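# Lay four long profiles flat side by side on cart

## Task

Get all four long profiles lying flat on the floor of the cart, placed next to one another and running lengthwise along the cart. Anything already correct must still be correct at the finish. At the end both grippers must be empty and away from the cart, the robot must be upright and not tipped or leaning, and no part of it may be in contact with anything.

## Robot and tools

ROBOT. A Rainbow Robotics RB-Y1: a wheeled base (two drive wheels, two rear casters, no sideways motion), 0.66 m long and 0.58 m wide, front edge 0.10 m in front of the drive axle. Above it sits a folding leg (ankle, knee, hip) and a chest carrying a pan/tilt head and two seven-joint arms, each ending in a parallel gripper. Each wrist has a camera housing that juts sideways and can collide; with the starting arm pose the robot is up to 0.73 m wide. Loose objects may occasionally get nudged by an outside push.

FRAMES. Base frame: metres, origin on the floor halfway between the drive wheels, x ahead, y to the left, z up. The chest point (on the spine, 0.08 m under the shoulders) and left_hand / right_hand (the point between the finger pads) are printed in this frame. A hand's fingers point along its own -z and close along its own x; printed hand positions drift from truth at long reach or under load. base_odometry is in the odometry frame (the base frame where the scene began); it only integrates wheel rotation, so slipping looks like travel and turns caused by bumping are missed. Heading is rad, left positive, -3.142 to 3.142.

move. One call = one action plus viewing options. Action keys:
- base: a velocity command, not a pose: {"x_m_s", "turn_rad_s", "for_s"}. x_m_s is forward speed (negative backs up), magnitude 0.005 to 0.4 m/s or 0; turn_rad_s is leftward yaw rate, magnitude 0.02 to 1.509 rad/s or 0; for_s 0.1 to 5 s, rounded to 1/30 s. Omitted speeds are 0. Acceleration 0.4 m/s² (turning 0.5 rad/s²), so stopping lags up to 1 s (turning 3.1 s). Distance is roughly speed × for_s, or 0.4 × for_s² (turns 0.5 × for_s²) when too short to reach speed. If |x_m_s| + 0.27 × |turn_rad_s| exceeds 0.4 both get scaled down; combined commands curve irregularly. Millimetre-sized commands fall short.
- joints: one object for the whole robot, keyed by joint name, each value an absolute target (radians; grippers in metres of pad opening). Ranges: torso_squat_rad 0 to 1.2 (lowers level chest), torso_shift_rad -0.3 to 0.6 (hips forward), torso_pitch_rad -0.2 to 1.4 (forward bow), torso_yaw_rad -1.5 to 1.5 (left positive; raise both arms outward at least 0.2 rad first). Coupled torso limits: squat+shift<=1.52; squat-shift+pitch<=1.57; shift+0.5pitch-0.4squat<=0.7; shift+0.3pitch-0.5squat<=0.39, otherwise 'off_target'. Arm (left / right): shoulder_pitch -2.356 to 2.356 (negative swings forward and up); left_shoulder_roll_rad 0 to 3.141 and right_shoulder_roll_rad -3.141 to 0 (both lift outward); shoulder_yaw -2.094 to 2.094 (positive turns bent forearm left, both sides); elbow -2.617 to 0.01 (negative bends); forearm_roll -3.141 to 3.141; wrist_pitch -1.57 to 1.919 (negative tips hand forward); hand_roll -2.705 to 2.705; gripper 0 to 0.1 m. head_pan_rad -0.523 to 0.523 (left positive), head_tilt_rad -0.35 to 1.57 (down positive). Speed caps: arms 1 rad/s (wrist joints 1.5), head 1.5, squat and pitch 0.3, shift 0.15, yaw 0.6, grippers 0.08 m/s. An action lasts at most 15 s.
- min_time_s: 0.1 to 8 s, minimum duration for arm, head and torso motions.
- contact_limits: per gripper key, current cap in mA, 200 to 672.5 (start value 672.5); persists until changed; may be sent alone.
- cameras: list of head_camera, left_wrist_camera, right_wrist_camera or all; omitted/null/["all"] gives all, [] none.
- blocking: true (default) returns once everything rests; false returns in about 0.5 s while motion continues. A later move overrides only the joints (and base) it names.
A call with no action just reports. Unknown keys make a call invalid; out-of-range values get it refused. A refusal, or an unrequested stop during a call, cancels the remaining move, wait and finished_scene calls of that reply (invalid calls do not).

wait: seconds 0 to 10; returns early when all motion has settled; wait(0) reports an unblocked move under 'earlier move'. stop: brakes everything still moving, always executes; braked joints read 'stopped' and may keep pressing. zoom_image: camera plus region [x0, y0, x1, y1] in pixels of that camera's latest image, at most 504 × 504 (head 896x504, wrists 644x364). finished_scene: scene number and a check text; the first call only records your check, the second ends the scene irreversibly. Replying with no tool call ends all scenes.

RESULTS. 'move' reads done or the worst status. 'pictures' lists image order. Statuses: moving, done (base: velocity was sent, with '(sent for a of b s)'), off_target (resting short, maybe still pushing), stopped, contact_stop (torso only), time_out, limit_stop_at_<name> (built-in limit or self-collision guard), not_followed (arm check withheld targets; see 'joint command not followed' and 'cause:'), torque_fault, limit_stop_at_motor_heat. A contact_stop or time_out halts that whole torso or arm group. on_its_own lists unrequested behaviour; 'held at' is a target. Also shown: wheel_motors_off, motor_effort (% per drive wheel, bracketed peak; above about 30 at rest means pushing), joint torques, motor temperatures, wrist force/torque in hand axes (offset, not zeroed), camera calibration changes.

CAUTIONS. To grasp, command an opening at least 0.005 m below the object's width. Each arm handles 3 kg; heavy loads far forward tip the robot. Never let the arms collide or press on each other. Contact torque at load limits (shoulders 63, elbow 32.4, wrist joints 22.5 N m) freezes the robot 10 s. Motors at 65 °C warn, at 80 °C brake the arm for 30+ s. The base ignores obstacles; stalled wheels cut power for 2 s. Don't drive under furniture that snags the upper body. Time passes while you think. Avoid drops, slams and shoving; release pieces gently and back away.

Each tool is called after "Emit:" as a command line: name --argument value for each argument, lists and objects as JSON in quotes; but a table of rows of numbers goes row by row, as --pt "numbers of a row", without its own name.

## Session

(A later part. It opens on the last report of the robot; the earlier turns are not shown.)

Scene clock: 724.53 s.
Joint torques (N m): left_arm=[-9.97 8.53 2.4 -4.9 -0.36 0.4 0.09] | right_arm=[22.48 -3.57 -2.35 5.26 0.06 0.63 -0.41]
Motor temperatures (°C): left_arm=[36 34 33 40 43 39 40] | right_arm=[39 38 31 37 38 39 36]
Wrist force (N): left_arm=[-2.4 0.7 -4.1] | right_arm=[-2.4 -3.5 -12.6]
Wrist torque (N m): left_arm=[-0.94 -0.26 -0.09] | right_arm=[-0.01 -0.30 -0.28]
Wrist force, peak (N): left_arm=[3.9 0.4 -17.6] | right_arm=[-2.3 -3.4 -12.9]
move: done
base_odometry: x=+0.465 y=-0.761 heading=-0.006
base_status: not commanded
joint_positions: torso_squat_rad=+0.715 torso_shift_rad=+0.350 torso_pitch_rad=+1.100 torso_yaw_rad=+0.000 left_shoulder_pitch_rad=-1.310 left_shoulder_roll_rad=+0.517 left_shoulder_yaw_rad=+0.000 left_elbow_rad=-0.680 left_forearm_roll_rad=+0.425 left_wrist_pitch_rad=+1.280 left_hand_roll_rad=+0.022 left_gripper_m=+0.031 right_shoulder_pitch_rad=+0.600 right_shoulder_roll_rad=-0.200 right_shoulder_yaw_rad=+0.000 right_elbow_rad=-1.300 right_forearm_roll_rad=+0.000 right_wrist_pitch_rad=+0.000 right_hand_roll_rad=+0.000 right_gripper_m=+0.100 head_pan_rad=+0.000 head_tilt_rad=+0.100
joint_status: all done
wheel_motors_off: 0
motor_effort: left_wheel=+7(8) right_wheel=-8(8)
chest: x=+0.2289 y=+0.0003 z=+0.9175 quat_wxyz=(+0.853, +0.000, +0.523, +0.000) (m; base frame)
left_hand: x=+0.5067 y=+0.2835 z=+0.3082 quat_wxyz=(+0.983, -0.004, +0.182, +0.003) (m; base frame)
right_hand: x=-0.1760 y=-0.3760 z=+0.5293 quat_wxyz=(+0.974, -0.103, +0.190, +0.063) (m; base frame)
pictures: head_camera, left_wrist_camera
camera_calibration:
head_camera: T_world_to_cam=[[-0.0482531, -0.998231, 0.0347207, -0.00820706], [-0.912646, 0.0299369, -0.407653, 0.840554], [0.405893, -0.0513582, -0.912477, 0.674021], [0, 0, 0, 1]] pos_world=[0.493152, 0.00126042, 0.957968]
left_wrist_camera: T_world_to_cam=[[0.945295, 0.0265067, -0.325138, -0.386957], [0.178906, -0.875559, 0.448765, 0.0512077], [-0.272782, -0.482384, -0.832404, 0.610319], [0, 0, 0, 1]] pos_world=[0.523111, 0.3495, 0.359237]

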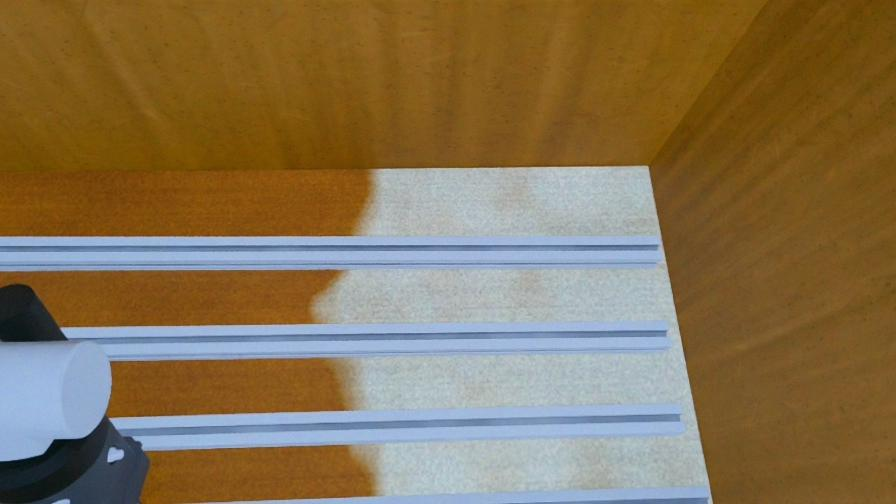

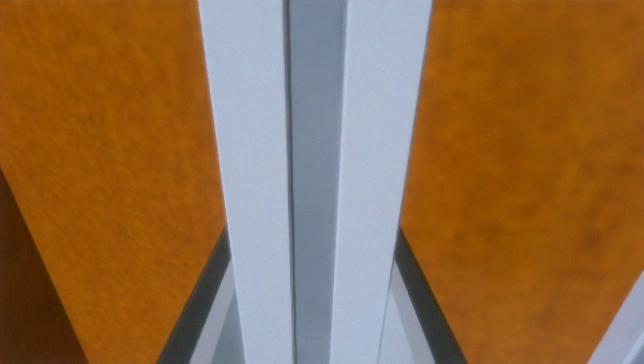

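Emit:
move --joints '{"head_pan_rad":0,"head_tilt_rad":0.25}' --cameras '["head_camera"]'

Emit:
zoom_image --camera "head_camera" --region '[580, 220, 780, 460]'

Emit:
move --joints '{"head_pan_rad":0.5,"head_tilt_rad":0.1}' --cameras '["head_camera"]'

Emit:
zoom_image --camera "head_camera" --region '[60, 180, 330, 450]'

Scene clock: 730.97 s.
Joint torques (N m): left_arm=[-10.57 8.28 1.61 -4.63 -0.27 0.04 0.17] | right_arm=[22.14 -4 -1.86 5.16 0.17 0.82 -0.59]
Motor temperatures (°C): left_arm=[36 34 33 40 43 39 40] | right_arm=[39 38 31 37 38 39 36]
Wrist force (N): left_arm=[-2.4 0.6 -4.1] | right_arm=[-2.6 -3.6 -12.3]
Wrist torque (N m): left_arm=[-0.94 -0.22 -0.06] | right_arm=[0.00 -0.33 -0.29]
Wrist force, peak (N): left_arm=[-2.8 1.0 -4.6] | right_arm=[-2.4 -3.7 -12.8]
move: done
base_odometry: x=+0.465 y=-0.761 heading=-0.006
base_status: not commanded
joint_positions: torso_squat_rad=+0.715 torso_shift_rad=+0.350 torso_pitch_rad=+1.100 torso_yaw_rad=+0.000 left_shoulder_pitch_rad=-1.310 left_shoulder_roll_rad=+0.517 left_shoulder_yaw_rad=+0.000 left_elbow_rad=-0.680 left_forearm_roll_rad=+0.425 left_wrist_pitch_rad=+1.280 left_hand_roll_rad=+0.022 left_gripper_m=+0.031 right_shoulder_pitch_rad=+0.600 right_shoulder_roll_rad=-0.200 right_shoulder_yaw_rad=+0.000 right_elbow_rad=-1.300 right_forearm_roll_rad=+0.000 right_wrist_pitch_rad=+0.000 right_hand_roll_rad=+0.000 right_gripper_m=+0.100 head_pan_rad=+0.000 head_tilt_rad=+0.250
joint_status: all done
wheel_motors_off: 0
motor_effort: left_wheel=+6(7) right_wheel=-3(7)
chest: x=+0.2289 y=+0.0003 z=+0.9175 quat_wxyz=(+0.853, +0.000, +0.523, +0.000) (m; base frame)
left_hand: x=+0.5067 y=+0.2835 z=+0.3082 quat_wxyz=(+0.983, -0.004, +0.182, +0.003) (m; base frame)
right_hand: x=-0.1760 y=-0.3760 z=+0.5293 quat_wxyz=(+0.974, -0.103, +0.190, +0.063) (m; base frame)
pictures: head_camera
camera_calibration:
head_camera: T_world_to_cam=[[-0.0426045, -0.998224, 0.0416365, -0.017401], [-0.963303, 0.0299883, -0.266737, 0.722369], [0.265014, -0.0514728, -0.96287, 0.782619], [0, 0, 0, 1]] pos_world=[0.487713, 0.00125086, 0.946967]

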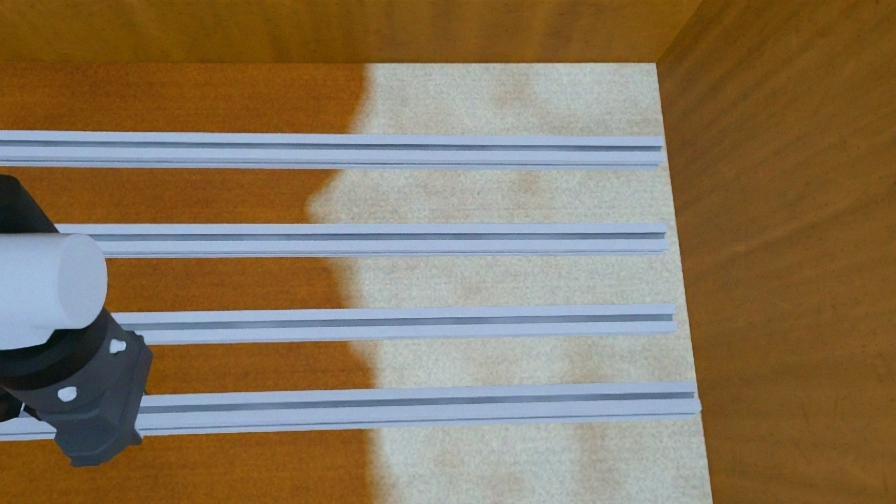

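Scaled by 2.100 from the camera's 896x504 image, which has a finer 1280x720 frame.

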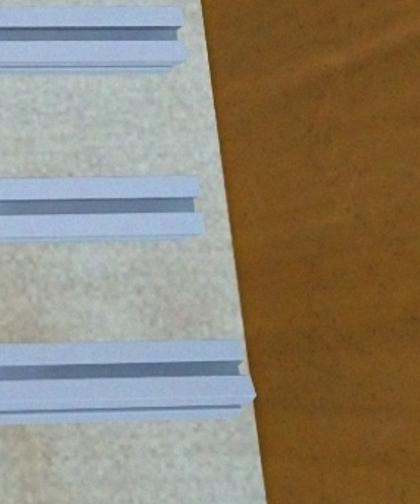

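Scene clock: 731.97 s.
Joint torques (N m): left_arm=[-9.69 8.32 1.76 -4.9 -0.52 0.46 0.19] | right_arm=[22.16 -4.11 -1.36 4.81 0.03 0.83 -0.48]
Motor temperatures (°C): left_arm=[36 34 33 40 43 39 40] | right_arm=[39 38 31 37 38 39 36]
Wrist force (N): left_arm=[-2.4 0.9 -4.2] | right_arm=[-2.5 -3.5 -12.5]
Wrist torque (N m): left_arm=[-0.95 -0.24 -0.09] | right_arm=[0.00 -0.33 -0.29]
Wrist force, peak (N): left_arm=[-2.9 0.9 -4.5] | right_arm=[-2.5 -4.0 -12.8]
move: done
base_odometry: x=+0.465 y=-0.761 heading=-0.006
base_status: not commanded
joint_positions: torso_squat_rad=+0.715 torso_shift_rad=+0.350 torso_pitch_rad=+1.100 torso_yaw_rad=+0.000 left_shoulder_pitch_rad=-1.310 left_shoulder_roll_rad=+0.517 left_shoulder_yaw_rad=+0.000 left_elbow_rad=-0.680 left_forearm_roll_rad=+0.425 left_wrist_pitch_rad=+1.280 left_hand_roll_rad=+0.022 left_gripper_m=+0.031 right_shoulder_pitch_rad=+0.600 right_shoulder_roll_rad=-0.200 right_shoulder_yaw_rad=+0.000 right_elbow_rad=-1.300 right_forearm_roll_rad=+0.000 right_wrist_pitch_rad=+0.000 right_hand_roll_rad=+0.000 right_gripper_m=+0.100 head_pan_rad=+0.500 head_tilt_rad=+0.100
joint_status: all done
wheel_motors_off: 0
motor_effort: left_wheel=+7(7) right_wheel=-5(7)
chest: x=+0.2289 y=+0.0003 z=+0.9175 quat_wxyz=(+0.853, +0.000, +0.523, +0.000) (m; base frame)
left_hand: x=+0.5067 y=+0.2835 z=+0.3082 quat_wxyz=(+0.983, -0.004, +0.182, +0.003) (m; base frame)
right_hand: x=-0.1760 y=-0.3760 z=+0.5293 quat_wxyz=(+0.974, -0.103, +0.190, +0.063) (m; base frame)
pictures: head_camera
camera_calibration:
head_camera: T_world_to_cam=[[0.171751, -0.901407, -0.39745, 0.327231], [-0.916486, 0.00177232, -0.400062, 0.834664], [0.361324, 0.432968, -0.825823, 0.606709], [0, 0, 0, 1]] pos_world=[0.489538, 0.0308036, 0.96501]

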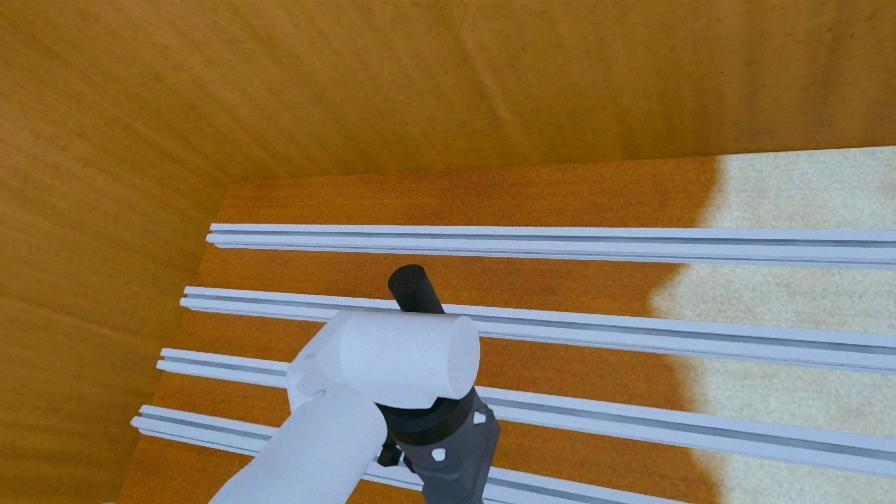

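Scaled by 1.867 from the camera's 896x504 image, which has a finer 1280x720 frame.

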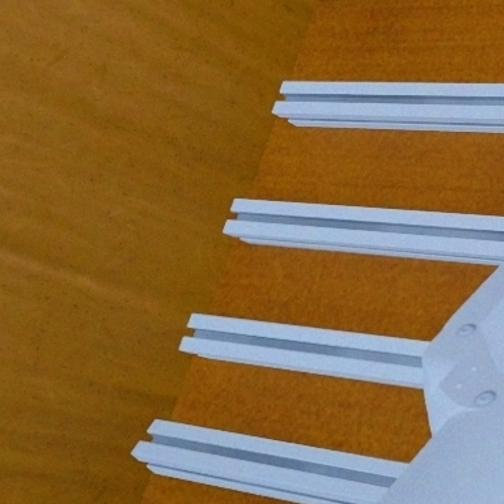

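Emit:
move --joints '{"torso_squat_rad":0.705}' --cameras '[]'

Emit:
move --joints '{"left_shoulder_roll_rad":0.523,"head_pan_rad":0,"head_tilt_rad":0.25}' --cameras '["head_camera"]'

Emit:
zoom_image --camera "head_camera" --region '[580, 220, 780, 460]'

Scene clock: 737.17 s.
Joint torques (N m): left_arm=[-10.66 8.34 1.38 -5.71 -0.12 1.4 0.27] | right_arm=[21.88 -3.36 -2.23 4.95 -0.09 0.86 -0.4]
Motor temperatures (°C): left_arm=[36 34 33 40 43 39 40] | right_arm=[39 38 31 37 38 39 36]
Wrist force (N): left_arm=[4.1 1.0 -17.9] | right_arm=[-2.5 -3.6 -12.6]
Wrist torque (N m): left_arm=[-0.29 -0.22 0.26] | right_arm=[0.01 -0.32 -0.28]
Wrist force, peak (N): left_arm=[4.0 0.7 -18.8] | right_arm=[-2.4 -3.7 -12.9]
move: done
base_odometry: x=+0.465 y=-0.761 heading=-0.006
base_status: not commanded
joint_positions: torso_squat_rad=+0.705 torso_shift_rad=+0.350 torso_pitch_rad=+1.100 torso_yaw_rad=+0.000 left_shoulder_pitch_rad=-1.310 left_shoulder_roll_rad=+0.517 left_shoulder_yaw_rad=+0.000 left_elbow_rad=-0.680 left_forearm_roll_rad=+0.425 left_wrist_pitch_rad=+1.280 left_hand_roll_rad=+0.022 left_gripper_m=+0.031 right_shoulder_pitch_rad=+0.600 right_shoulder_roll_rad=-0.200 right_shoulder_yaw_rad=+0.000 right_elbow_rad=-1.300 right_forearm_roll_rad=+0.000 right_wrist_pitch_rad=+0.000 right_hand_roll_rad=+0.000 right_gripper_m=+0.100 head_pan_rad=+0.500 head_tilt_rad=+0.100
joint_status: all done
wheel_motors_off: 0
motor_effort: left_wheel=+7(8) right_wheel=-7(9)
chest: x=+0.2307 y=+0.0003 z=+0.9215 quat_wxyz=(+0.852, +0.000, +0.523, +0.000) (m; base frame)
left_hand: x=+0.5080 y=+0.2836 z=+0.3120 quat_wxyz=(+0.983, -0.003, +0.182, +0.003) (m; base frame)
right_hand: x=-0.1746 y=-0.3760 z=+0.5337 quat_wxyz=(+0.974, -0.103, +0.190, +0.063) (m; base frame)
pictures: none
No camera images: "cameras" was empty.

Scene clock: 738.17 s.
Joint torques (N m): left_arm=[-10.8 9.27 0.97 -5.22 -0.68 1.64 0.26] | right_arm=[22.81 -3.63 -1.87 5.16 0.19 0.7 -0.39]
Motor temperatures (°C): left_arm=[36 34 33 40 43 39 40] | right_arm=[39 38 31 37 38 39 36]
Wrist force (N): left_arm=[4.2 1.0 -17.0] | right_arm=[-2.5 -3.5 -12.6]
Wrist torque (N m): left_arm=[-0.70 -0.14 0.06] | right_arm=[0.00 -0.33 -0.28]
Wrist force, peak (N): left_arm=[4.2 -1.7 -19.8] | right_arm=[-2.6 -3.7 -12.7]
move: done
base_odometry: x=+0.465 y=-0.761 heading=-0.006
base_status: not commanded
joint_positions: torso_squat_rad=+0.705 torso_shift_rad=+0.350 torso_pitch_rad=+1.100 torso_yaw_rad=+0.000 left_shoulder_pitch_rad=-1.310 left_shoulder_roll_rad=+0.523 left_shoulder_yaw_rad=+0.000 left_elbow_rad=-0.680 left_forearm_roll_rad=+0.425 left_wrist_pitch_rad=+1.280 left_hand_roll_rad=+0.022 left_gripper_m=+0.031 right_shoulder_pitch_rad=+0.600 right_shoulder_roll_rad=-0.200 right_shoulder_yaw_rad=+0.000 right_elbow_rad=-1.300 right_forearm_roll_rad=+0.000 right_wrist_pitch_rad=+0.000 right_hand_roll_rad=+0.000 right_gripper_m=+0.100 head_pan_rad=+0.000 head_tilt_rad=+0.250
joint_status: all done
wheel_motors_off: 0
motor_effort: left_wheel=+8(8) right_wheel=-7(9)
chest: x=+0.2307 y=+0.0003 z=+0.9215 quat_wxyz=(+0.852, +0.000, +0.523, +0.000) (m; base frame)
left_hand: x=+0.5092 y=+0.2874 z=+0.3127 quat_wxyz=(+0.983, -0.001, +0.181, +0.005) (m; base frame)
right_hand: x=-0.1745 y=-0.3760 z=+0.5336 quat_wxyz=(+0.974, -0.103, +0.190, +0.063) (m; base frame)
pictures: head_camera
camera_calibration:
head_camera: T_world_to_cam=[[-0.0425794, -0.998223, 0.0416798, -0.0175359], [-0.963473, 0.0299854, -0.266122, 0.724628], [0.264399, -0.0514886, -0.963038, 0.786351], [0, 0, 0, 1]] pos_world=[0.489502, 0.0012551, 0.950856]

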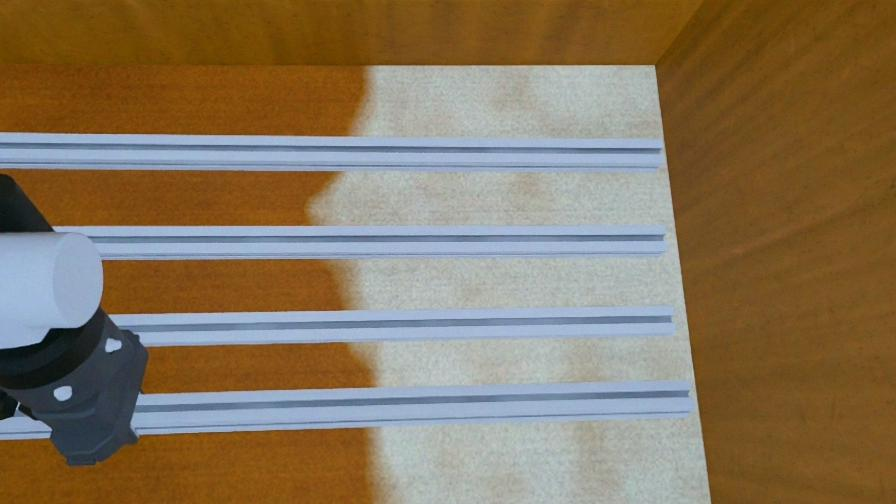

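Scaled by 2.100 from the camera's 896x504 image, which has a finer 1280x720 frame.

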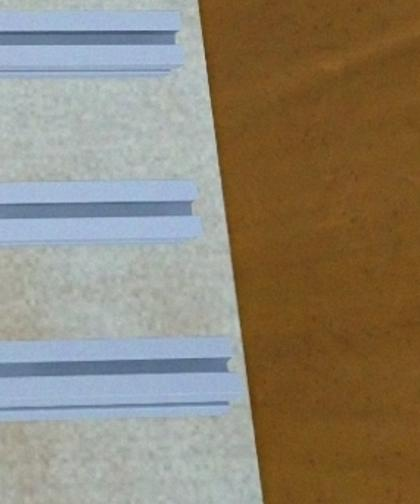

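Emit:
move --joints '{"left_shoulder_roll_rad":0.52}' --cameras '[]'

Emit:
move --joints '{"torso_squat_rad":0.716}' --min_time_s 1 --cameras '[]'

Emit:
move --joints '{"left_gripper_m":0.034}' --cameras '["head_camera"]'

Scene clock: 746.33 s.
Joint torques (N m): left_arm=[-11.12 7.79 1.26 -5.31 -0.23 1.68 0.31] | right_arm=[22.17 -3.34 -1.65 5.22 0.02 0.67 -0.49]
Motor temperatures (°C): left_arm=[36 34 33 40 43 39 40] | right_arm=[39 38 31 37 38 39 36]
Wrist force (N): left_arm=[3.8 0.6 -17.8] | right_arm=[-2.6 -3.7 -12.5]
Wrist torque (N m): left_arm=[-0.33 -0.21 0.18] | right_arm=[0.02 -0.33 -0.28]
Wrist force, peak (N): left_arm=[3.2 -2.7 -19.4] | right_arm=[-2.5 -3.7 -12.8]
move: done
base_odometry: x=+0.465 y=-0.761 heading=-0.006
base_status: not commanded
joint_positions: torso_squat_rad=+0.705 torso_shift_rad=+0.350 torso_pitch_rad=+1.100 torso_yaw_rad=+0.000 left_shoulder_pitch_rad=-1.310 left_shoulder_roll_rad=+0.520 left_shoulder_yaw_rad=+0.000 left_elbow_rad=-0.680 left_forearm_roll_rad=+0.425 left_wrist_pitch_rad=+1.280 left_hand_roll_rad=+0.022 left_gripper_m=+0.031 right_shoulder_pitch_rad=+0.600 right_shoulder_roll_rad=-0.200 right_shoulder_yaw_rad=+0.000 right_elbow_rad=-1.300 right_forearm_roll_rad=+0.000 right_wrist_pitch_rad=+0.000 right_hand_roll_rad=+0.000 right_gripper_m=+0.100 head_pan_rad=+0.000 head_tilt_rad=+0.250
joint_status: all done
wheel_motors_off: 0
motor_effort: left_wheel=+7(8) right_wheel=-5(7)
chest: x=+0.2307 y=+0.0003 z=+0.9215 quat_wxyz=(+0.852, +0.000, +0.523, +0.000) (m; base frame)
left_hand: x=+0.5086 y=+0.2855 z=+0.3123 quat_wxyz=(+0.983, -0.002, +0.182, +0.004) (m; base frame)
right_hand: x=-0.1745 y=-0.3760 z=+0.5337 quat_wxyz=(+0.974, -0.103, +0.190, +0.063) (m; base frame)
pictures: none
No camera images: "cameras" was empty.

Scene clock: 747.60 s.
Joint torques (N m): left_arm=[-10.25 7.9 1.16 -4.85 -0.17 0.38 0.22] | right_arm=[22.31 -3.6 -1.48 4.97 -0.01 0.77 -0.5]
Motor temperatures (°C): left_arm=[36 34 33 40 43 39 40] | right_arm=[39 38 31 37 38 39 36]
Wrist force (N): left_arm=[-2.5 1.4 -3.7] | right_arm=[-2.3 -3.7 -12.6]
Wrist torque (N m): left_arm=[-1.03 -0.24 0.03] | right_arm=[0.01 -0.29 -0.30]
Wrist force, peak (N): left_arm=[4.2 0.6 -18.1] | right_arm=[-2.4 -3.6 -12.8]
move: done
base_odometry: x=+0.465 y=-0.761 heading=-0.006
base_status: not commanded
joint_positions: torso_squat_rad=+0.716 torso_shift_rad=+0.350 torso_pitch_rad=+1.100 torso_yaw_rad=+0.000 left_shoulder_pitch_rad=-1.310 left_shoulder_roll_rad=+0.520 left_shoulder_yaw_rad=+0.000 left_elbow_rad=-0.680 left_forearm_roll_rad=+0.425 left_wrist_pitch_rad=+1.280 left_hand_roll_rad=+0.022 left_gripper_m=+0.031 right_shoulder_pitch_rad=+0.600 right_shoulder_roll_rad=-0.200 right_shoulder_yaw_rad=+0.000 right_elbow_rad=-1.300 right_forearm_roll_rad=+0.000 right_wrist_pitch_rad=+0.000 right_hand_roll_rad=+0.000 right_gripper_m=+0.100 head_pan_rad=+0.000 head_tilt_rad=+0.250
joint_status: all done
wheel_motors_off: 0
motor_effort: left_wheel=+8(8) right_wheel=-6(8)
chest: x=+0.2288 y=+0.0003 z=+0.9170 quat_wxyz=(+0.853, +0.000, +0.523, +0.000) (m; base frame)
left_hand: x=+0.5072 y=+0.2855 z=+0.3081 quat_wxyz=(+0.983, -0.002, +0.181, +0.004) (m; base frame)
right_hand: x=-0.1762 y=-0.3760 z=+0.5289 quat_wxyz=(+0.974, -0.103, +0.190, +0.063) (m; base frame)
pictures: none
No camera images: "cameras" was empty.

Scene clock: 748.07 s.
Joint torques (N m): left_arm=[-10.81 7.97 1.13 -5.4 -0.61 -2.59 0.38] | right_arm=[21.92 -3.52 -2.17 5.01 -0.07 0.82 -0.61]
Motor temperatures (°C): left_arm=[36 34 33 40 43 39 40] | right_arm=[39 38 31 37 38 39 36]
Wrist force (N): left_arm=[-14.9 -1.9 8.6] | right_arm=[-2.4 -3.5 -12.6]
Wrist torque (N m): left_arm=[-0.47 -0.15 0.12] | right_arm=[0.00 -0.31 -0.29]
Wrist force, peak (N): left_arm=[-17.3 -1.7 11.5] | right_arm=[-2.3 -3.6 -12.8]
move: done
base_odometry: x=+0.465 y=-0.761 heading=-0.006
base_status: not commanded
joint_positions: torso_squat_rad=+0.716 torso_shift_rad=+0.350 torso_pitch_rad=+1.100 torso_yaw_rad=+0.000 left_shoulder_pitch_rad=-1.310 left_shoulder_roll_rad=+0.520 left_shoulder_yaw_rad=+0.000 left_elbow_rad=-0.680 left_forearm_roll_rad=+0.425 left_wrist_pitch_rad=+1.281 left_hand_roll_rad=+0.022 left_gripper_m=+0.034 right_shoulder_pitch_rad=+0.600 right_shoulder_roll_rad=-0.200 right_shoulder_yaw_rad=+0.000 right_elbow_rad=-1.300 right_forearm_roll_rad=+0.000 right_wrist_pitch_rad=+0.000 right_hand_roll_rad=+0.000 right_gripper_m=+0.100 head_pan_rad=+0.000 head_tilt_rad=+0.250
joint_status: all done
wheel_motors_off: 0
motor_effort: left_wheel=+8(8) right_wheel=-5(8)
chest: x=+0.2287 y=+0.0003 z=+0.9171 quat_wxyz=(+0.853, +0.000, +0.523, +0.000) (m; base frame)
left_hand: x=+0.5069 y=+0.2856 z=+0.3083 quat_wxyz=(+0.983, -0.002, +0.182, +0.004) (m; base frame)
right_hand: x=-0.1762 y=-0.3759 z=+0.5288 quat_wxyz=(+0.974, -0.103, +0.190, +0.063) (m; base frame)
pictures: head_camera
camera_calibration:
head_camera: T_world_to_cam=[[-0.0425565, -0.998233, 0.0414776, -0.0172863], [-0.963265, 0.0299769, -0.266874, 0.722163], [0.265159, -0.0513111, -0.962838, 0.782234], [0, 0, 0, 1]] pos_world=[0.487482, 0.00123339, 0.946608]

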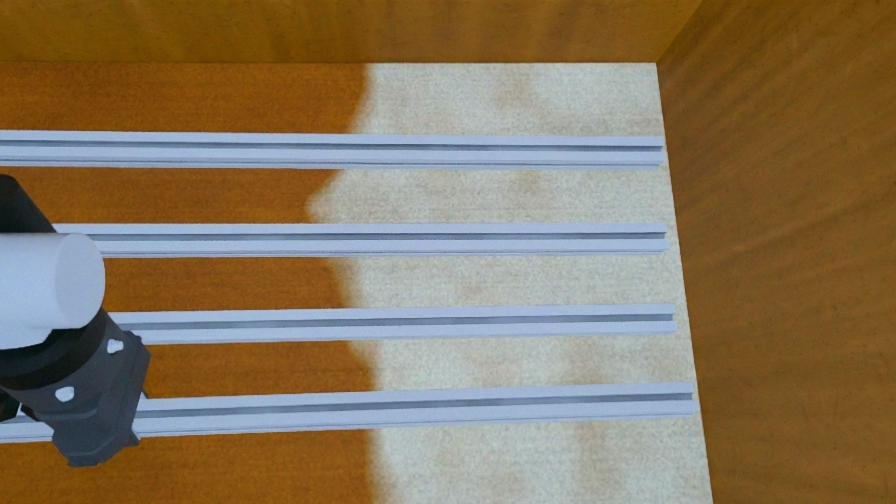

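Open fully, raise via the torso straight up, then retract the arm.

Emit:
move --joints '{"left_gripper_m":0.046}' --cameras '[]'

Emit:
move --joints '{"torso_squat_rad":0.59}' --min_time_s 1.5 --cameras '["head_camera","left_wrist_camera"]'

Scene clock: 751.50 s.
Joint torques (N m): left_arm=[-12.43 8.03 1.69 -6.71 -2.09 -10.84 0.43] | right_arm=[22.39 -3.47 -1.82 4.91 -0.02 0.7 -0.51]
Motor temperatures (°C): left_arm=[36 34 33 40 43 39 40] | right_arm=[39 38 31 37 38 39 36]
Wrist force (N): left_arm=[-46.6 -7.9 44.4] | right_arm=[-2.4 -3.4 -12.5]
Wrist torque (N m): left_arm=[-0.64 -0.10 -0.09] | right_arm=[-0.01 -0.31 -0.28]
Wrist force, peak (N): left_arm=[-52.9 -7.3 48.0] | right_arm=[-2.5 -3.6 -12.9]
move: done
base_odometry: x=+0.465 y=-0.761 heading=-0.006
base_status: not commanded
joint_positions: torso_squat_rad=+0.716 torso_shift_rad=+0.349 torso_pitch_rad=+1.098 torso_yaw_rad=+0.000 left_shoulder_pitch_rad=-1.309 left_shoulder_roll_rad=+0.520 left_shoulder_yaw_rad=+0.000 left_elbow_rad=-0.679 left_forearm_roll_rad=+0.425 left_wrist_pitch_rad=+1.283 left_hand_roll_rad=+0.022 left_gripper_m=+0.046 right_shoulder_pitch_rad=+0.600 right_shoulder_roll_rad=-0.200 right_shoulder_yaw_rad=+0.000 right_elbow_rad=-1.300 right_forearm_roll_rad=+0.000 right_wrist_pitch_rad=+0.000 right_hand_roll_rad=+0.000 right_gripper_m=+0.100 head_pan_rad=+0.000 head_tilt_rad=+0.250
joint_status: all done
wheel_motors_off: 0
motor_effort: left_wheel=+12(13) right_wheel=-4(8)
chest: x=+0.2282 y=+0.0001 z=+0.9175 quat_wxyz=(+0.853, +0.000, +0.522, +0.000) (m; base frame)
left_hand: x=+0.5063 y=+0.2858 z=+0.3092 quat_wxyz=(+0.983, -0.002, +0.182, +0.004) (m; base frame)
right_hand: x=-0.1762 y=-0.3759 z=+0.5285 quat_wxyz=(+0.975, -0.103, +0.189, +0.063) (m; base frame)
pictures: none
No camera images: "cameras" was empty.

Scene clock: 753.30 s.
Joint torques (N m): left_arm=[-10.48 8.33 1.28 -5.24 -0.77 0.58 0.5] | right_arm=[22.06 -3.93 -1.99 5.05 0 0.71 -0.37]
Motor temperatures (°C): left_arm=[36 34 33 40 43 39 40] | right_arm=[39 38 31 37 38 39 36]
Wrist force (N): left_arm=[1.0 0.9 -9.4] | right_arm=[-2.4 -3.7 -12.6]
Wrist torque (N m): left_arm=[-0.39 -0.14 0.19] | right_arm=[0.05 -0.35 -0.26]
Wrist force, peak (N): left_arm=[-46.0 -8.2 42.4] | right_arm=[-2.6 -3.7 -12.9]
move: done
base_odometry: x=+0.465 y=-0.761 heading=-0.006
base_status: not commanded
joint_positions: torso_squat_rad=+0.590 torso_shift_rad=+0.350 torso_pitch_rad=+1.100 torso_yaw_rad=+0.000 left_shoulder_pitch_rad=-1.310 left_shoulder_roll_rad=+0.520 left_shoulder_yaw_rad=+0.000 left_elbow_rad=-0.680 left_forearm_roll_rad=+0.425 left_wrist_pitch_rad=+1.280 left_hand_roll_rad=+0.022 left_gripper_m=+0.046 right_shoulder_pitch_rad=+0.600 right_shoulder_roll_rad=-0.200 right_shoulder_yaw_rad=+0.000 right_elbow_rad=-1.300 right_forearm_roll_rad=+0.000 right_wrist_pitch_rad=+0.000 right_hand_roll_rad=+0.000 right_gripper_m=+0.100 head_pan_rad=+0.000 head_tilt_rad=+0.250
joint_status: all done
wheel_motors_off: 0
motor_effort: left_wheel=+9(13) right_wheel=-4(8)
chest: x=+0.2473 y=+0.0002 z=+0.9672 quat_wxyz=(+0.852, +0.000, +0.523, +0.000) (m; base frame)
left_hand: x=+0.5254 y=+0.2855 z=+0.3582 quat_wxyz=(+0.983, -0.002, +0.181, +0.004) (m; base frame)
right_hand: x=-0.1579 y=-0.3759 z=+0.5791 quat_wxyz=(+0.974, -0.103, +0.190, +0.063) (m; base frame)
pictures: head_camera, left_wrist_camera
camera_calibration:
head_camera: T_world_to_cam=[[-0.0425997, -0.998237, 0.0413392, -0.0185193], [-0.963429, 0.0300875, -0.26627, 0.75288], [0.264556, -0.0511704, -0.963012, 0.825836], [0, 0, 0, 1]] pos_world=[0.506077, 0.00111945, 0.996524]
left_wrist_camera: T_world_to_cam=[[0.945445, 0.0281326, -0.324564, -0.389122], [0.179226, -0.876867, 0.446074, 0.028392], [-0.272051, -0.479908, -0.834072, 0.657527], [0, 0, 0, 1]] pos_world=[0.541685, 0.351396, 0.409465]

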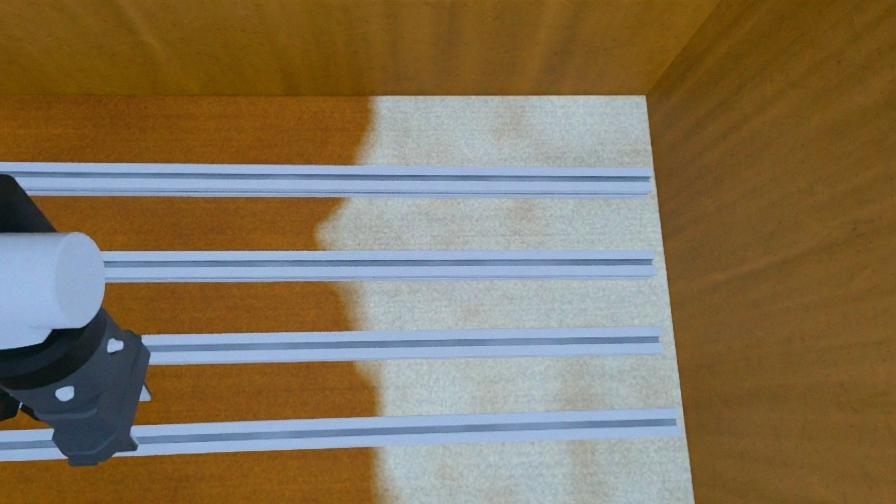

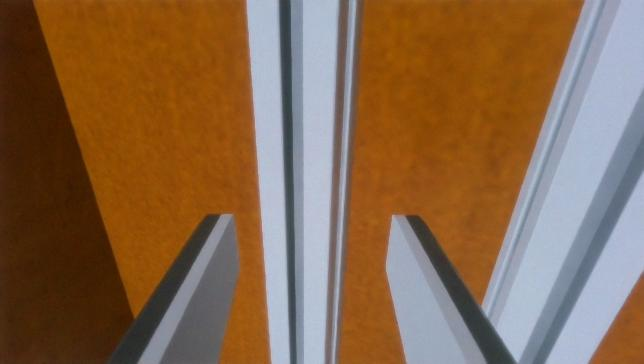

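Emit:
move --joints '{"left_shoulder_pitch_rad":-1.152,"left_shoulder_roll_rad":0.587,"left_elbow_rad":-1.296,"left_forearm_roll_rad":0.471,"left_wrist_pitch_rad":1.688,"left_hand_roll_rad":0.193}' --min_time_s 2 --cameras '[]'

Emit:
move --joints '{"left_shoulder_pitch_rad":-0.716,"left_shoulder_roll_rad":0.637,"left_shoulder_yaw_rad":0,"left_elbow_rad":-1.951,"left_forearm_roll_rad":0.272,"left_wrist_pitch_rad":1.194,"left_hand_roll_rad":0.444}' --min_time_s 1.5 --cameras '["head_camera"]'

Emit:
move --joints '{"head_pan_rad":0.5,"head_tilt_rad":0.15}' --cameras '["head_camera"]'

Emit:
move --joints '{"torso_squat_rad":0.35,"torso_shift_rad":0,"torso_pitch_rad":0.6,"head_pan_rad":0,"left_shoulder_pitch_rad":-0.361,"left_shoulder_roll_rad":0.436,"left_shoulder_yaw_rad":0,"left_elbow_rad":-1.846,"left_forearm_roll_rad":0,"left_wrist_pitch_rad":0.566,"left_hand_roll_rad":0.433}' --min_time_s 3 --cameras '[]'

Emit:
move --base '{"x_m_s":-0.35,"for_s":1.35}' --cameras '["head_camera"]'

Emit:
move --joints '{"torso_squat_rad":0.1,"torso_pitch_rad":0,"head_tilt_rad":0.35}' --cameras '["head_camera"]'

Scene clock: 762.40 s.
Joint torques (N m): left_arm=[-8.73 8.66 2.73 -6.92 0.3 0.66 0.45] | right_arm=[21.97 -3.73 -1.77 4.95 0.13 0.65 -0.54]
Motor temperatures (°C): left_arm=[36 34 33 40 43 39 40] | right_arm=[39 38 31 37 38 39 36]
Wrist force (N): left_arm=[1.3 0.2 -9.4] | right_arm=[-2.4 -3.8 -12.3]
Wrist torque (N m): left_arm=[-0.30 -0.07 0.18] | right_arm=[0.05 -0.35 -0.27]
Wrist force, peak (N): left_arm=[1.3 0.1 -10.0] | right_arm=[-2.5 -3.9 -12.8]
move: done
base_odometry: x=+0.465 y=-0.761 heading=-0.006
base_status: not commanded
joint_positions: torso_squat_rad=+0.590 torso_shift_rad=+0.350 torso_pitch_rad=+1.100 torso_yaw_rad=+0.000 left_shoulder_pitch_rad=-1.152 left_shoulder_roll_rad=+0.587 left_shoulder_yaw_rad=+0.000 left_elbow_rad=-1.296 left_forearm_roll_rad=+0.471 left_wrist_pitch_rad=+1.688 left_hand_roll_rad=+0.193 left_gripper_m=+0.046 right_shoulder_pitch_rad=+0.600 right_shoulder_roll_rad=-0.200 right_shoulder_yaw_rad=+0.000 right_elbow_rad=-1.300 right_forearm_roll_rad=+0.000 right_wrist_pitch_rad=+0.000 right_hand_roll_rad=+0.000 right_gripper_m=+0.100 head_pan_rad=+0.000 head_tilt_rad=+0.250
joint_status: all done
wheel_motors_off: 0
motor_effort: left_wheel=+9(10) right_wheel=-6(8)
chest: x=+0.2473 y=+0.0002 z=+0.9672 quat_wxyz=(+0.852, +0.000, +0.523, +0.000) (m; base frame)
left_hand: x=+0.5486 y=+0.2712 z=+0.4474 quat_wxyz=(+0.985, +0.001, +0.174, -0.007) (m; base frame)
right_hand: x=-0.1579 y=-0.3759 z=+0.5791 quat_wxyz=(+0.974, -0.103, +0.190, +0.063) (m; base frame)
pictures: none
No camera images: "cameras" was empty.

Scene clock: 764.20 s.
Joint torques (N m): left_arm=[-3.05 7.19 3.69 -8.16 -0.63 -0.27 0.68] | right_arm=[22.29 -3.58 -1.86 5.04 0.17 0.7 -0.41]
Motor temperatures (°C): left_arm=[36 34 33 40 43 39 40] | right_arm=[39 38 31 37 38 39 36]
Wrist force (N): left_arm=[-2.9 0.2 -9.6] | right_arm=[-2.4 -3.9 -12.4]
Wrist torque (N m): left_arm=[-0.31 -0.37 0.25] | right_arm=[0.07 -0.36 -0.27]
Wrist force, peak (N): left_arm=[-0.9 0.4 -10.2] | right_arm=[-2.5 -3.7 -12.8]
move: done
base_odometry: x=+0.465 y=-0.761 heading=-0.006
base_status: not commanded
joint_positions: torso_squat_rad=+0.590 torso_shift_rad=+0.350 torso_pitch_rad=+1.100 torso_yaw_rad=+0.000 left_shoulder_pitch_rad=-0.716 left_shoulder_roll_rad=+0.637 left_shoulder_yaw_rad=+0.000 left_elbow_rad=-1.951 left_forearm_roll_rad=+0.272 left_wrist_pitch_rad=+1.194 left_hand_roll_rad=+0.444 left_gripper_m=+0.046 right_shoulder_pitch_rad=+0.600 right_shoulder_roll_rad=-0.200 right_shoulder_yaw_rad=+0.000 right_elbow_rad=-1.300 right_forearm_roll_rad=+0.000 right_wrist_pitch_rad=+0.000 right_hand_roll_rad=+0.000 right_gripper_m=+0.100 head_pan_rad=+0.000 head_tilt_rad=+0.250
joint_status: all done
wheel_motors_off: 0
motor_effort: left_wheel=+8(9) right_wheel=-7(9)
chest: x=+0.2473 y=+0.0002 z=+0.9672 quat_wxyz=(+0.852, +0.000, +0.523, +0.000) (m; base frame)
left_hand: x=+0.5981 y=+0.2650 z=+0.5034 quat_wxyz=(+0.985, -0.001, -0.173, +0.001) (m; base frame)
right_hand: x=-0.1579 y=-0.3759 z=+0.5791 quat_wxyz=(+0.974, -0.103, +0.190, +0.063) (m; base frame)
pictures: head_camera
camera_calibration:
head_camera: T_world_to_cam=[[-0.0426143, -0.998233, 0.0414009, -0.0185564], [-0.963425, 0.0300844, -0.266285, 0.75289], [0.264569, -0.0512342, -0.963005, 0.825833], [0, 0, 0, 1]] pos_world=[0.506072, 0.00113708, 0.996533]

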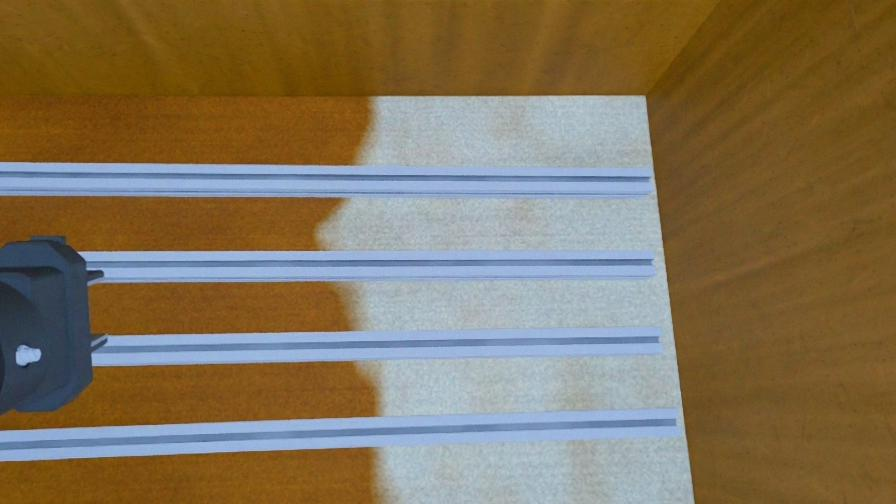

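Scene clock: 765.20 s.
Joint torques (N m): left_arm=[-3.81 6.68 3.65 -8.25 -0.53 -0.53 0.21] | right_arm=[21.97 -3.86 -1.79 4.78 0.14 0.77 -0.48]
Motor temperatures (°C): left_arm=[36 34 33 40 43 39 40] | right_arm=[39 38 31 37 38 39 36]
Wrist force (N): left_arm=[-2.9 0.1 -9.6] | right_arm=[-2.5 -3.7 -12.7]
Wrist torque (N m): left_arm=[-0.29 -0.35 0.25] | right_arm=[0.06 -0.36 -0.27]
Wrist force, peak (N): left_arm=[-2.8 0.1 -9.7] | right_arm=[-2.5 -3.6 -12.7]
move: done
base_odometry: x=+0.465 y=-0.761 heading=-0.006
base_status: not commanded
joint_positions: torso_squat_rad=+0.590 torso_shift_rad=+0.350 torso_pitch_rad=+1.100 torso_yaw_rad=+0.000 left_shoulder_pitch_rad=-0.716 left_shoulder_roll_rad=+0.637 left_shoulder_yaw_rad=+0.000 left_elbow_rad=-1.951 left_forearm_roll_rad=+0.272 left_wrist_pitch_rad=+1.194 left_hand_roll_rad=+0.444 left_gripper_m=+0.046 right_shoulder_pitch_rad=+0.600 right_shoulder_roll_rad=-0.200 right_shoulder_yaw_rad=+0.000 right_elbow_rad=-1.300 right_forearm_roll_rad=+0.000 right_wrist_pitch_rad=+0.000 right_hand_roll_rad=+0.000 right_gripper_m=+0.100 head_pan_rad=+0.500 head_tilt_rad=+0.150
joint_status: all done
wheel_motors_off: 0
motor_effort: left_wheel=+9(9) right_wheel=-7(9)
chest: x=+0.2473 y=+0.0002 z=+0.9672 quat_wxyz=(+0.852, +0.000, +0.523, +0.000) (m; base frame)
left_hand: x=+0.5981 y=+0.2650 z=+0.5034 quat_wxyz=(+0.985, -0.001, -0.173, +0.001) (m; base frame)
right_hand: x=-0.1579 y=-0.3759 z=+0.5791 quat_wxyz=(+0.974, -0.103, +0.190, +0.063) (m; base frame)
pictures: head_camera
camera_calibration:
head_camera: T_world_to_cam=[[0.173384, -0.901948, -0.395509, 0.340951], [-0.933103, -0.0219781, -0.358936, 0.835898], [0.315049, 0.431285, -0.845421, 0.681585], [0, 0, 0, 1]] pos_world=[0.506131, 0.0319338, 1.01111]

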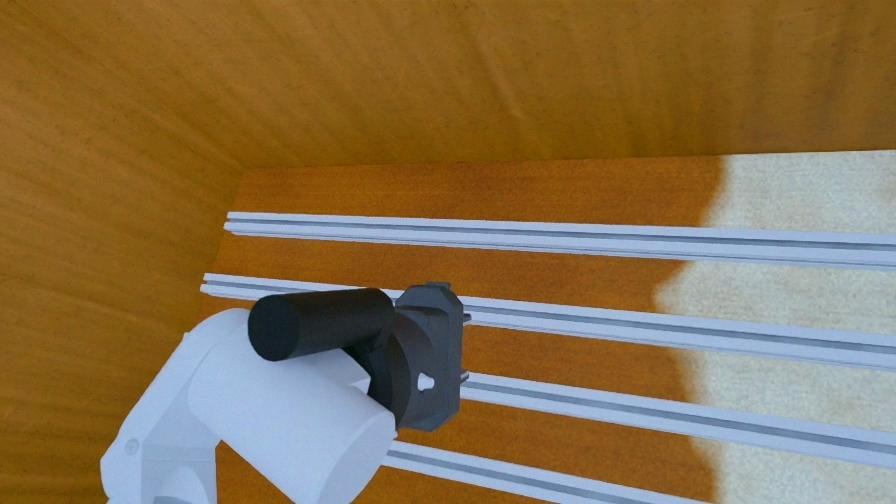

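Scene clock: 768.53 s.
Joint torques (N m): left_arm=[-5.94 5.07 4.12 -8.89 -0.7 -1.76 -0.08] | right_arm=[15.78 -5.67 -2.97 -0.38 0.09 -0.42 -0.34]
Motor temperatures (°C): left_arm=[36 34 33 40 43 39 40] | right_arm=[39 38 31 37 38 39 36]
Wrist force (N): left_arm=[-5.9 0.2 -6.3] | right_arm=[-5.4 -3.4 -12.9]
Wrist torque (N m): left_arm=[-0.21 -0.53 0.32] | right_arm=[-0.03 -0.49 -0.33]
Wrist force, peak (N): left_arm=[-3.0 0.2 -9.9] | right_arm=[-5.5 -3.3 -13.1]
move: done
base_odometry: x=+0.465 y=-0.761 heading=-0.006
base_status: not commanded
joint_positions: torso_squat_rad=+0.350 torso_shift_rad=+0.000 torso_pitch_rad=+0.600 torso_yaw_rad=+0.000 left_shoulder_pitch_rad=-0.361 left_shoulder_roll_rad=+0.436 left_shoulder_yaw_rad=+0.000 left_elbow_rad=-1.846 left_forearm_roll_rad=+0.000 left_wrist_pitch_rad=+0.566 left_hand_roll_rad=+0.433 left_gripper_m=+0.046 right_shoulder_pitch_rad=+0.600 right_shoulder_roll_rad=-0.200 right_shoulder_yaw_rad=+0.000 right_elbow_rad=-1.300 right_forearm_roll_rad=+0.000 right_wrist_pitch_rad=+0.000 right_hand_roll_rad=+0.000 right_gripper_m=+0.100 head_pan_rad=+0.000 head_tilt_rad=+0.150
joint_status: all done
wheel_motors_off: 0
motor_effort: left_wheel=+9(9) right_wheel=-7(9)
chest: x=-0.0533 y=+0.0002 z=+1.1934 quat_wxyz=(+0.955, +0.000, +0.296, +0.000) (m; base frame)
left_hand: x=+0.4214 y=+0.2801 z=+0.8593 quat_wxyz=(+0.866, -0.001, -0.500, +0.001) (m; base frame)
right_hand: x=-0.2227 y=-0.3759 z=+0.6586 quat_wxyz=(+0.991, -0.115, -0.057, +0.035) (m; base frame)
pictures: none
No camera images: "cameras" was empty.

Scene clock: 771.50 s.
Joint torques (N m): left_arm=[-7.25 4.37 3.57 -9.14 -0.67 -1.75 -0.28] | right_arm=[15.2 -5.44 -2.44 -0.64 0.1 -0.29 -0.41]
Motor temperatures (°C): left_arm=[36 34 33 40 43 39 40] | right_arm=[39 38 31 37 38 39 36]
Wrist force (N): left_arm=[-6.0 0.6 -6.9] | right_arm=[-5.5 -3.3 -12.9]
Wrist torque (N m): left_arm=[-0.27 -0.51 0.33] | right_arm=[-0.03 -0.51 -0.35]
Wrist force, peak (N): left_arm=[-6.4 1.0 -6.7] | right_arm=[-5.3 -3.4 -13.4]
move: done
base_odometry: x=-0.013 y=-0.758 heading=-0.005
base_status: done (sent for 1.37 of 1.37 s)
joint_positions: torso_squat_rad=+0.350 torso_shift_rad=+0.000 torso_pitch_rad=+0.600 torso_yaw_rad=+0.000 left_shoulder_pitch_rad=-0.361 left_shoulder_roll_rad=+0.436 left_shoulder_yaw_rad=+0.000 left_elbow_rad=-1.846 left_forearm_roll_rad=+0.000 left_wrist_pitch_rad=+0.566 left_hand_roll_rad=+0.433 left_gripper_m=+0.046 right_shoulder_pitch_rad=+0.600 right_shoulder_roll_rad=-0.200 right_shoulder_yaw_rad=+0.000 right_elbow_rad=-1.300 right_forearm_roll_rad=+0.000 right_wrist_pitch_rad=+0.000 right_hand_roll_rad=+0.000 right_gripper_m=+0.100 head_pan_rad=+0.000 head_tilt_rad=+0.150
joint_status: not commanded
wheel_motors_off: 0
motor_effort: left_wheel=+18(41) right_wheel=-17(48)
chest: x=-0.0533 y=+0.0003 z=+1.1934 quat_wxyz=(+0.955, +0.000, +0.296, +0.000) (m; base frame)
left_hand: x=+0.4213 y=+0.2802 z=+0.8591 quat_wxyz=(+0.866, -0.001, -0.499, +0.001) (m; base frame)
right_hand: x=-0.2227 y=-0.3759 z=+0.6586 quat_wxyz=(+0.991, -0.115, -0.057, +0.035) (m; base frame)
pictures: head_camera
camera_calibration:
head_camera: T_world_to_cam=[[-0.0584373, -0.99824, 0.0101316, -0.0031461], [-0.644683, 0.0299872, -0.763862, 1.13522], [0.762213, -0.0511697, -0.6453, 0.750545], [0, 0, 0, 1]] pos_world=[0.159595, 0.00122268, 1.35151]

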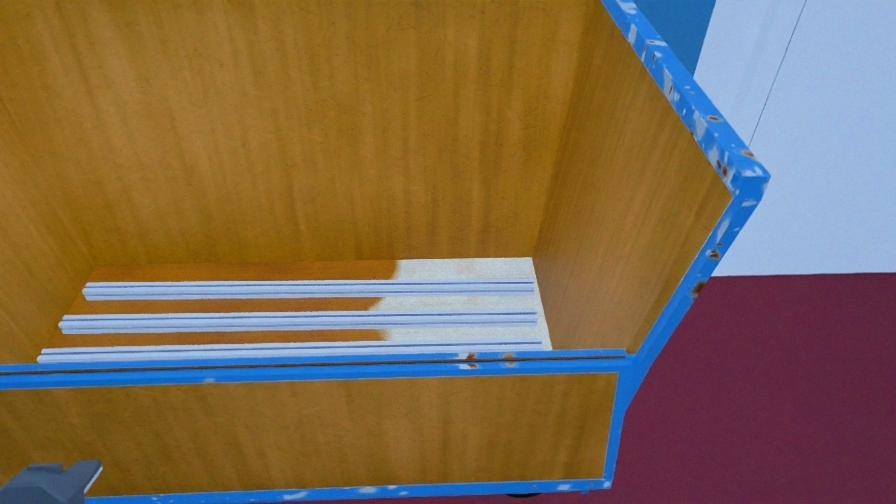

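Scene clock: 774.30 s.
Joint torques (N m): left_arm=[-16.91 5.74 4.44 -8.13 -1.02 -1.98 -0.35] | right_arm=[2.19 -5.34 -2.53 -6.77 0.45 -1.56 -0.36]
Motor temperatures (°C): left_arm=[36 34 33 40 43 39 40] | right_arm=[38 38 31 37 38 39 36]
Wrist force (N): left_arm=[-7.0 0.3 -3.4] | right_arm=[-9.0 -3.3 -11.5]
Wrist torque (N m): left_arm=[-0.21 -0.58 0.32] | right_arm=[-0.04 -0.75 -0.35]
Wrist force, peak (N): left_arm=[-6.6 0.2 -6.9] | right_arm=[-7.6 -3.1 -12.6]
move: done
base_odometry: x=-0.013 y=-0.758 heading=-0.005
base_status: not commanded
joint_positions: torso_squat_rad=+0.100 torso_shift_rad=+0.000 torso_pitch_rad=+0.000 torso_yaw_rad=+0.000 left_shoulder_pitch_rad=-0.361 left_shoulder_roll_rad=+0.436 left_shoulder_yaw_rad=+0.000 left_elbow_rad=-1.846 left_forearm_roll_rad=+0.000 left_wrist_pitch_rad=+0.566 left_hand_roll_rad=+0.433 left_gripper_m=+0.046 right_shoulder_pitch_rad=+0.600 right_shoulder_roll_rad=-0.200 right_shoulder_yaw_rad=+0.000 right_elbow_rad=-1.300 right_forearm_roll_rad=+0.000 right_wrist_pitch_rad=+0.000 right_hand_roll_rad=+0.000 right_gripper_m=+0.100 head_pan_rad=+0.000 head_tilt_rad=+0.350
joint_status: all done
wheel_motors_off: 0
motor_effort: left_wheel=+18(18) right_wheel=-17(21)
chest: x=-0.2280 y=+0.0003 z=+1.2864 quat_wxyz=(+1.000, +0.000, +0.000, +0.000) (m; base frame)
left_hand: x=+0.3524 y=+0.2802 z=+1.2785 quat_wxyz=(+0.680, -0.001, -0.733, +0.000) (m; base frame)
right_hand: x=-0.0658 y=-0.3759 z=+0.7494 quat_wxyz=(+0.930, -0.120, -0.347, +0.000) (m; base frame)
pictures: head_camera
camera_calibration:
head_camera: T_world_to_cam=[[-0.0578654, -0.998234, -0.0133991, 0.0139527], [-0.296301, 0.0299896, -0.954624, 1.41477], [0.95334, -0.0512695, -0.297513, 0.579882], [0, 0, 0, 1]] pos_world=[-0.132821, 0.00123004, 1.52328]

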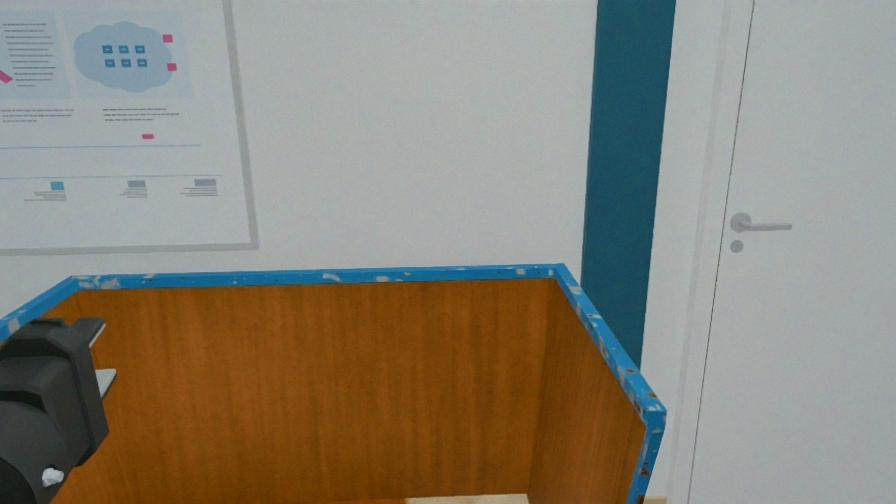

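Emit:
move --joints '{"head_tilt_rad":0.7}' --cameras '["head_camera"]'

Emit:
finished_scene --scene 2 --check "Pictures show four profiles flat on the cart floor, parallel along its length. Grippers open and empty, robot upright and clear of the cart. The left end of p1 could be on the wall, but the wrist view showed it dropping flat."

Scene clock: 781.17 s.
Joint torques (N m): left_arm=[-15.62 5.19 4.15 -8.13 -0.63 -1.64 -0.18] | right_arm=[2.05 -5.61 -2.32 -6.88 0.22 -1.49 -0.37]
Motor temperatures (°C): left_arm=[36 33 33 40 43 39 40] | right_arm=[38 38 31 37 38 39 36]
Wrist force (N): left_arm=[-6.8 0.5 -3.3] | right_arm=[-9.0 -3.4 -11.3]
Wrist torque (N m): left_arm=[-0.27 -0.54 0.33] | right_arm=[-0.02 -0.74 -0.35]
Wrist force, peak (N): left_arm=[-7.3 0.2 -3.4] | right_arm=[-9.2 -3.4 -11.5]
move: done
base_odometry: x=-0.013 y=-0.758 heading=-0.005
base_status: not commanded
joint_positions: torso_squat_rad=+0.100 torso_shift_rad=+0.000 torso_pitch_rad=+0.000 torso_yaw_rad=+0.000 left_shoulder_pitch_rad=-0.361 left_shoulder_roll_rad=+0.436 left_shoulder_yaw_rad=+0.000 left_elbow_rad=-1.846 left_forearm_roll_rad=+0.000 left_wrist_pitch_rad=+0.566 left_hand_roll_rad=+0.433 left_gripper_m=+0.046 right_shoulder_pitch_rad=+0.600 right_shoulder_roll_rad=-0.200 right_shoulder_yaw_rad=+0.000 right_elbow_rad=-1.300 right_forearm_roll_rad=+0.000 right_wrist_pitch_rad=+0.000 right_hand_roll_rad=+0.000 right_gripper_m=+0.100 head_pan_rad=+0.000 head_tilt_rad=+0.700
joint_status: all done
wheel_motors_off: 0
motor_effort: left_wheel=+18(19) right_wheel=-18(20)
chest: x=-0.2280 y=+0.0003 z=+1.2864 quat_wxyz=(+1.000, +0.000, +0.000, +0.000) (m; base frame)
left_hand: x=+0.3524 y=+0.2802 z=+1.2785 quat_wxyz=(+0.680, -0.001, -0.733, +0.000) (m; base frame)
right_hand: x=-0.0658 y=-0.3759 z=+0.7494 quat_wxyz=(+0.930, -0.120, -0.347, +0.000) (m; base frame)
pictures: head_camera
camera_calibration:
head_camera: T_world_to_cam=[[-0.0592118, -0.998219, 0.00731255, -0.017112], [-0.605673, 0.0301021, -0.795144, 1.11397], [0.793507, -0.0515109, -0.606377, 1.00607], [0, 0, 0, 1]] pos_world=[-0.124635, 0.00120929, 1.49595]

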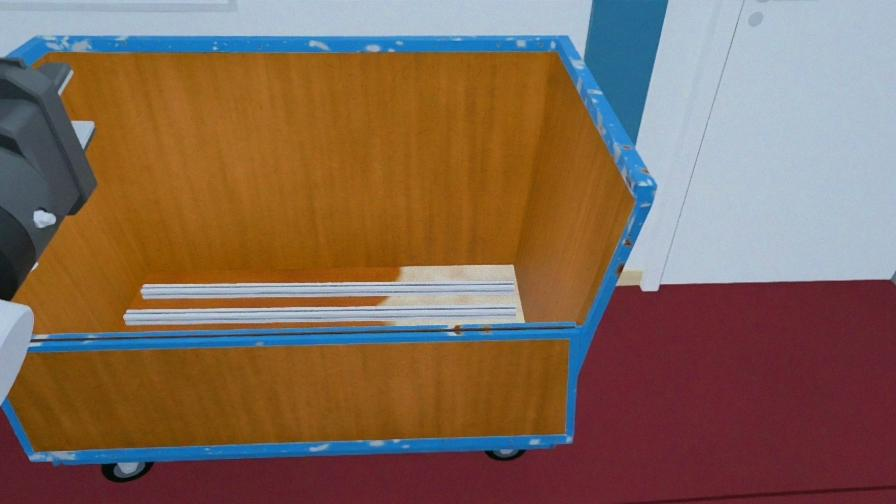

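This call ended nothing. Check each condition that your pictures could not show: look closer or test it, and mend what is not met. Then call finished_scene again.

Emit:
finished_scene --scene 2 --check "The latest picture shows the two far profiles flat and clear of both walls. The near two are hidden by the front wall now, but the earlier leaning view showed all four flat and parallel. Grippers are empty and the robot is clear of the cart and upright."

The scene is finished: the task was done.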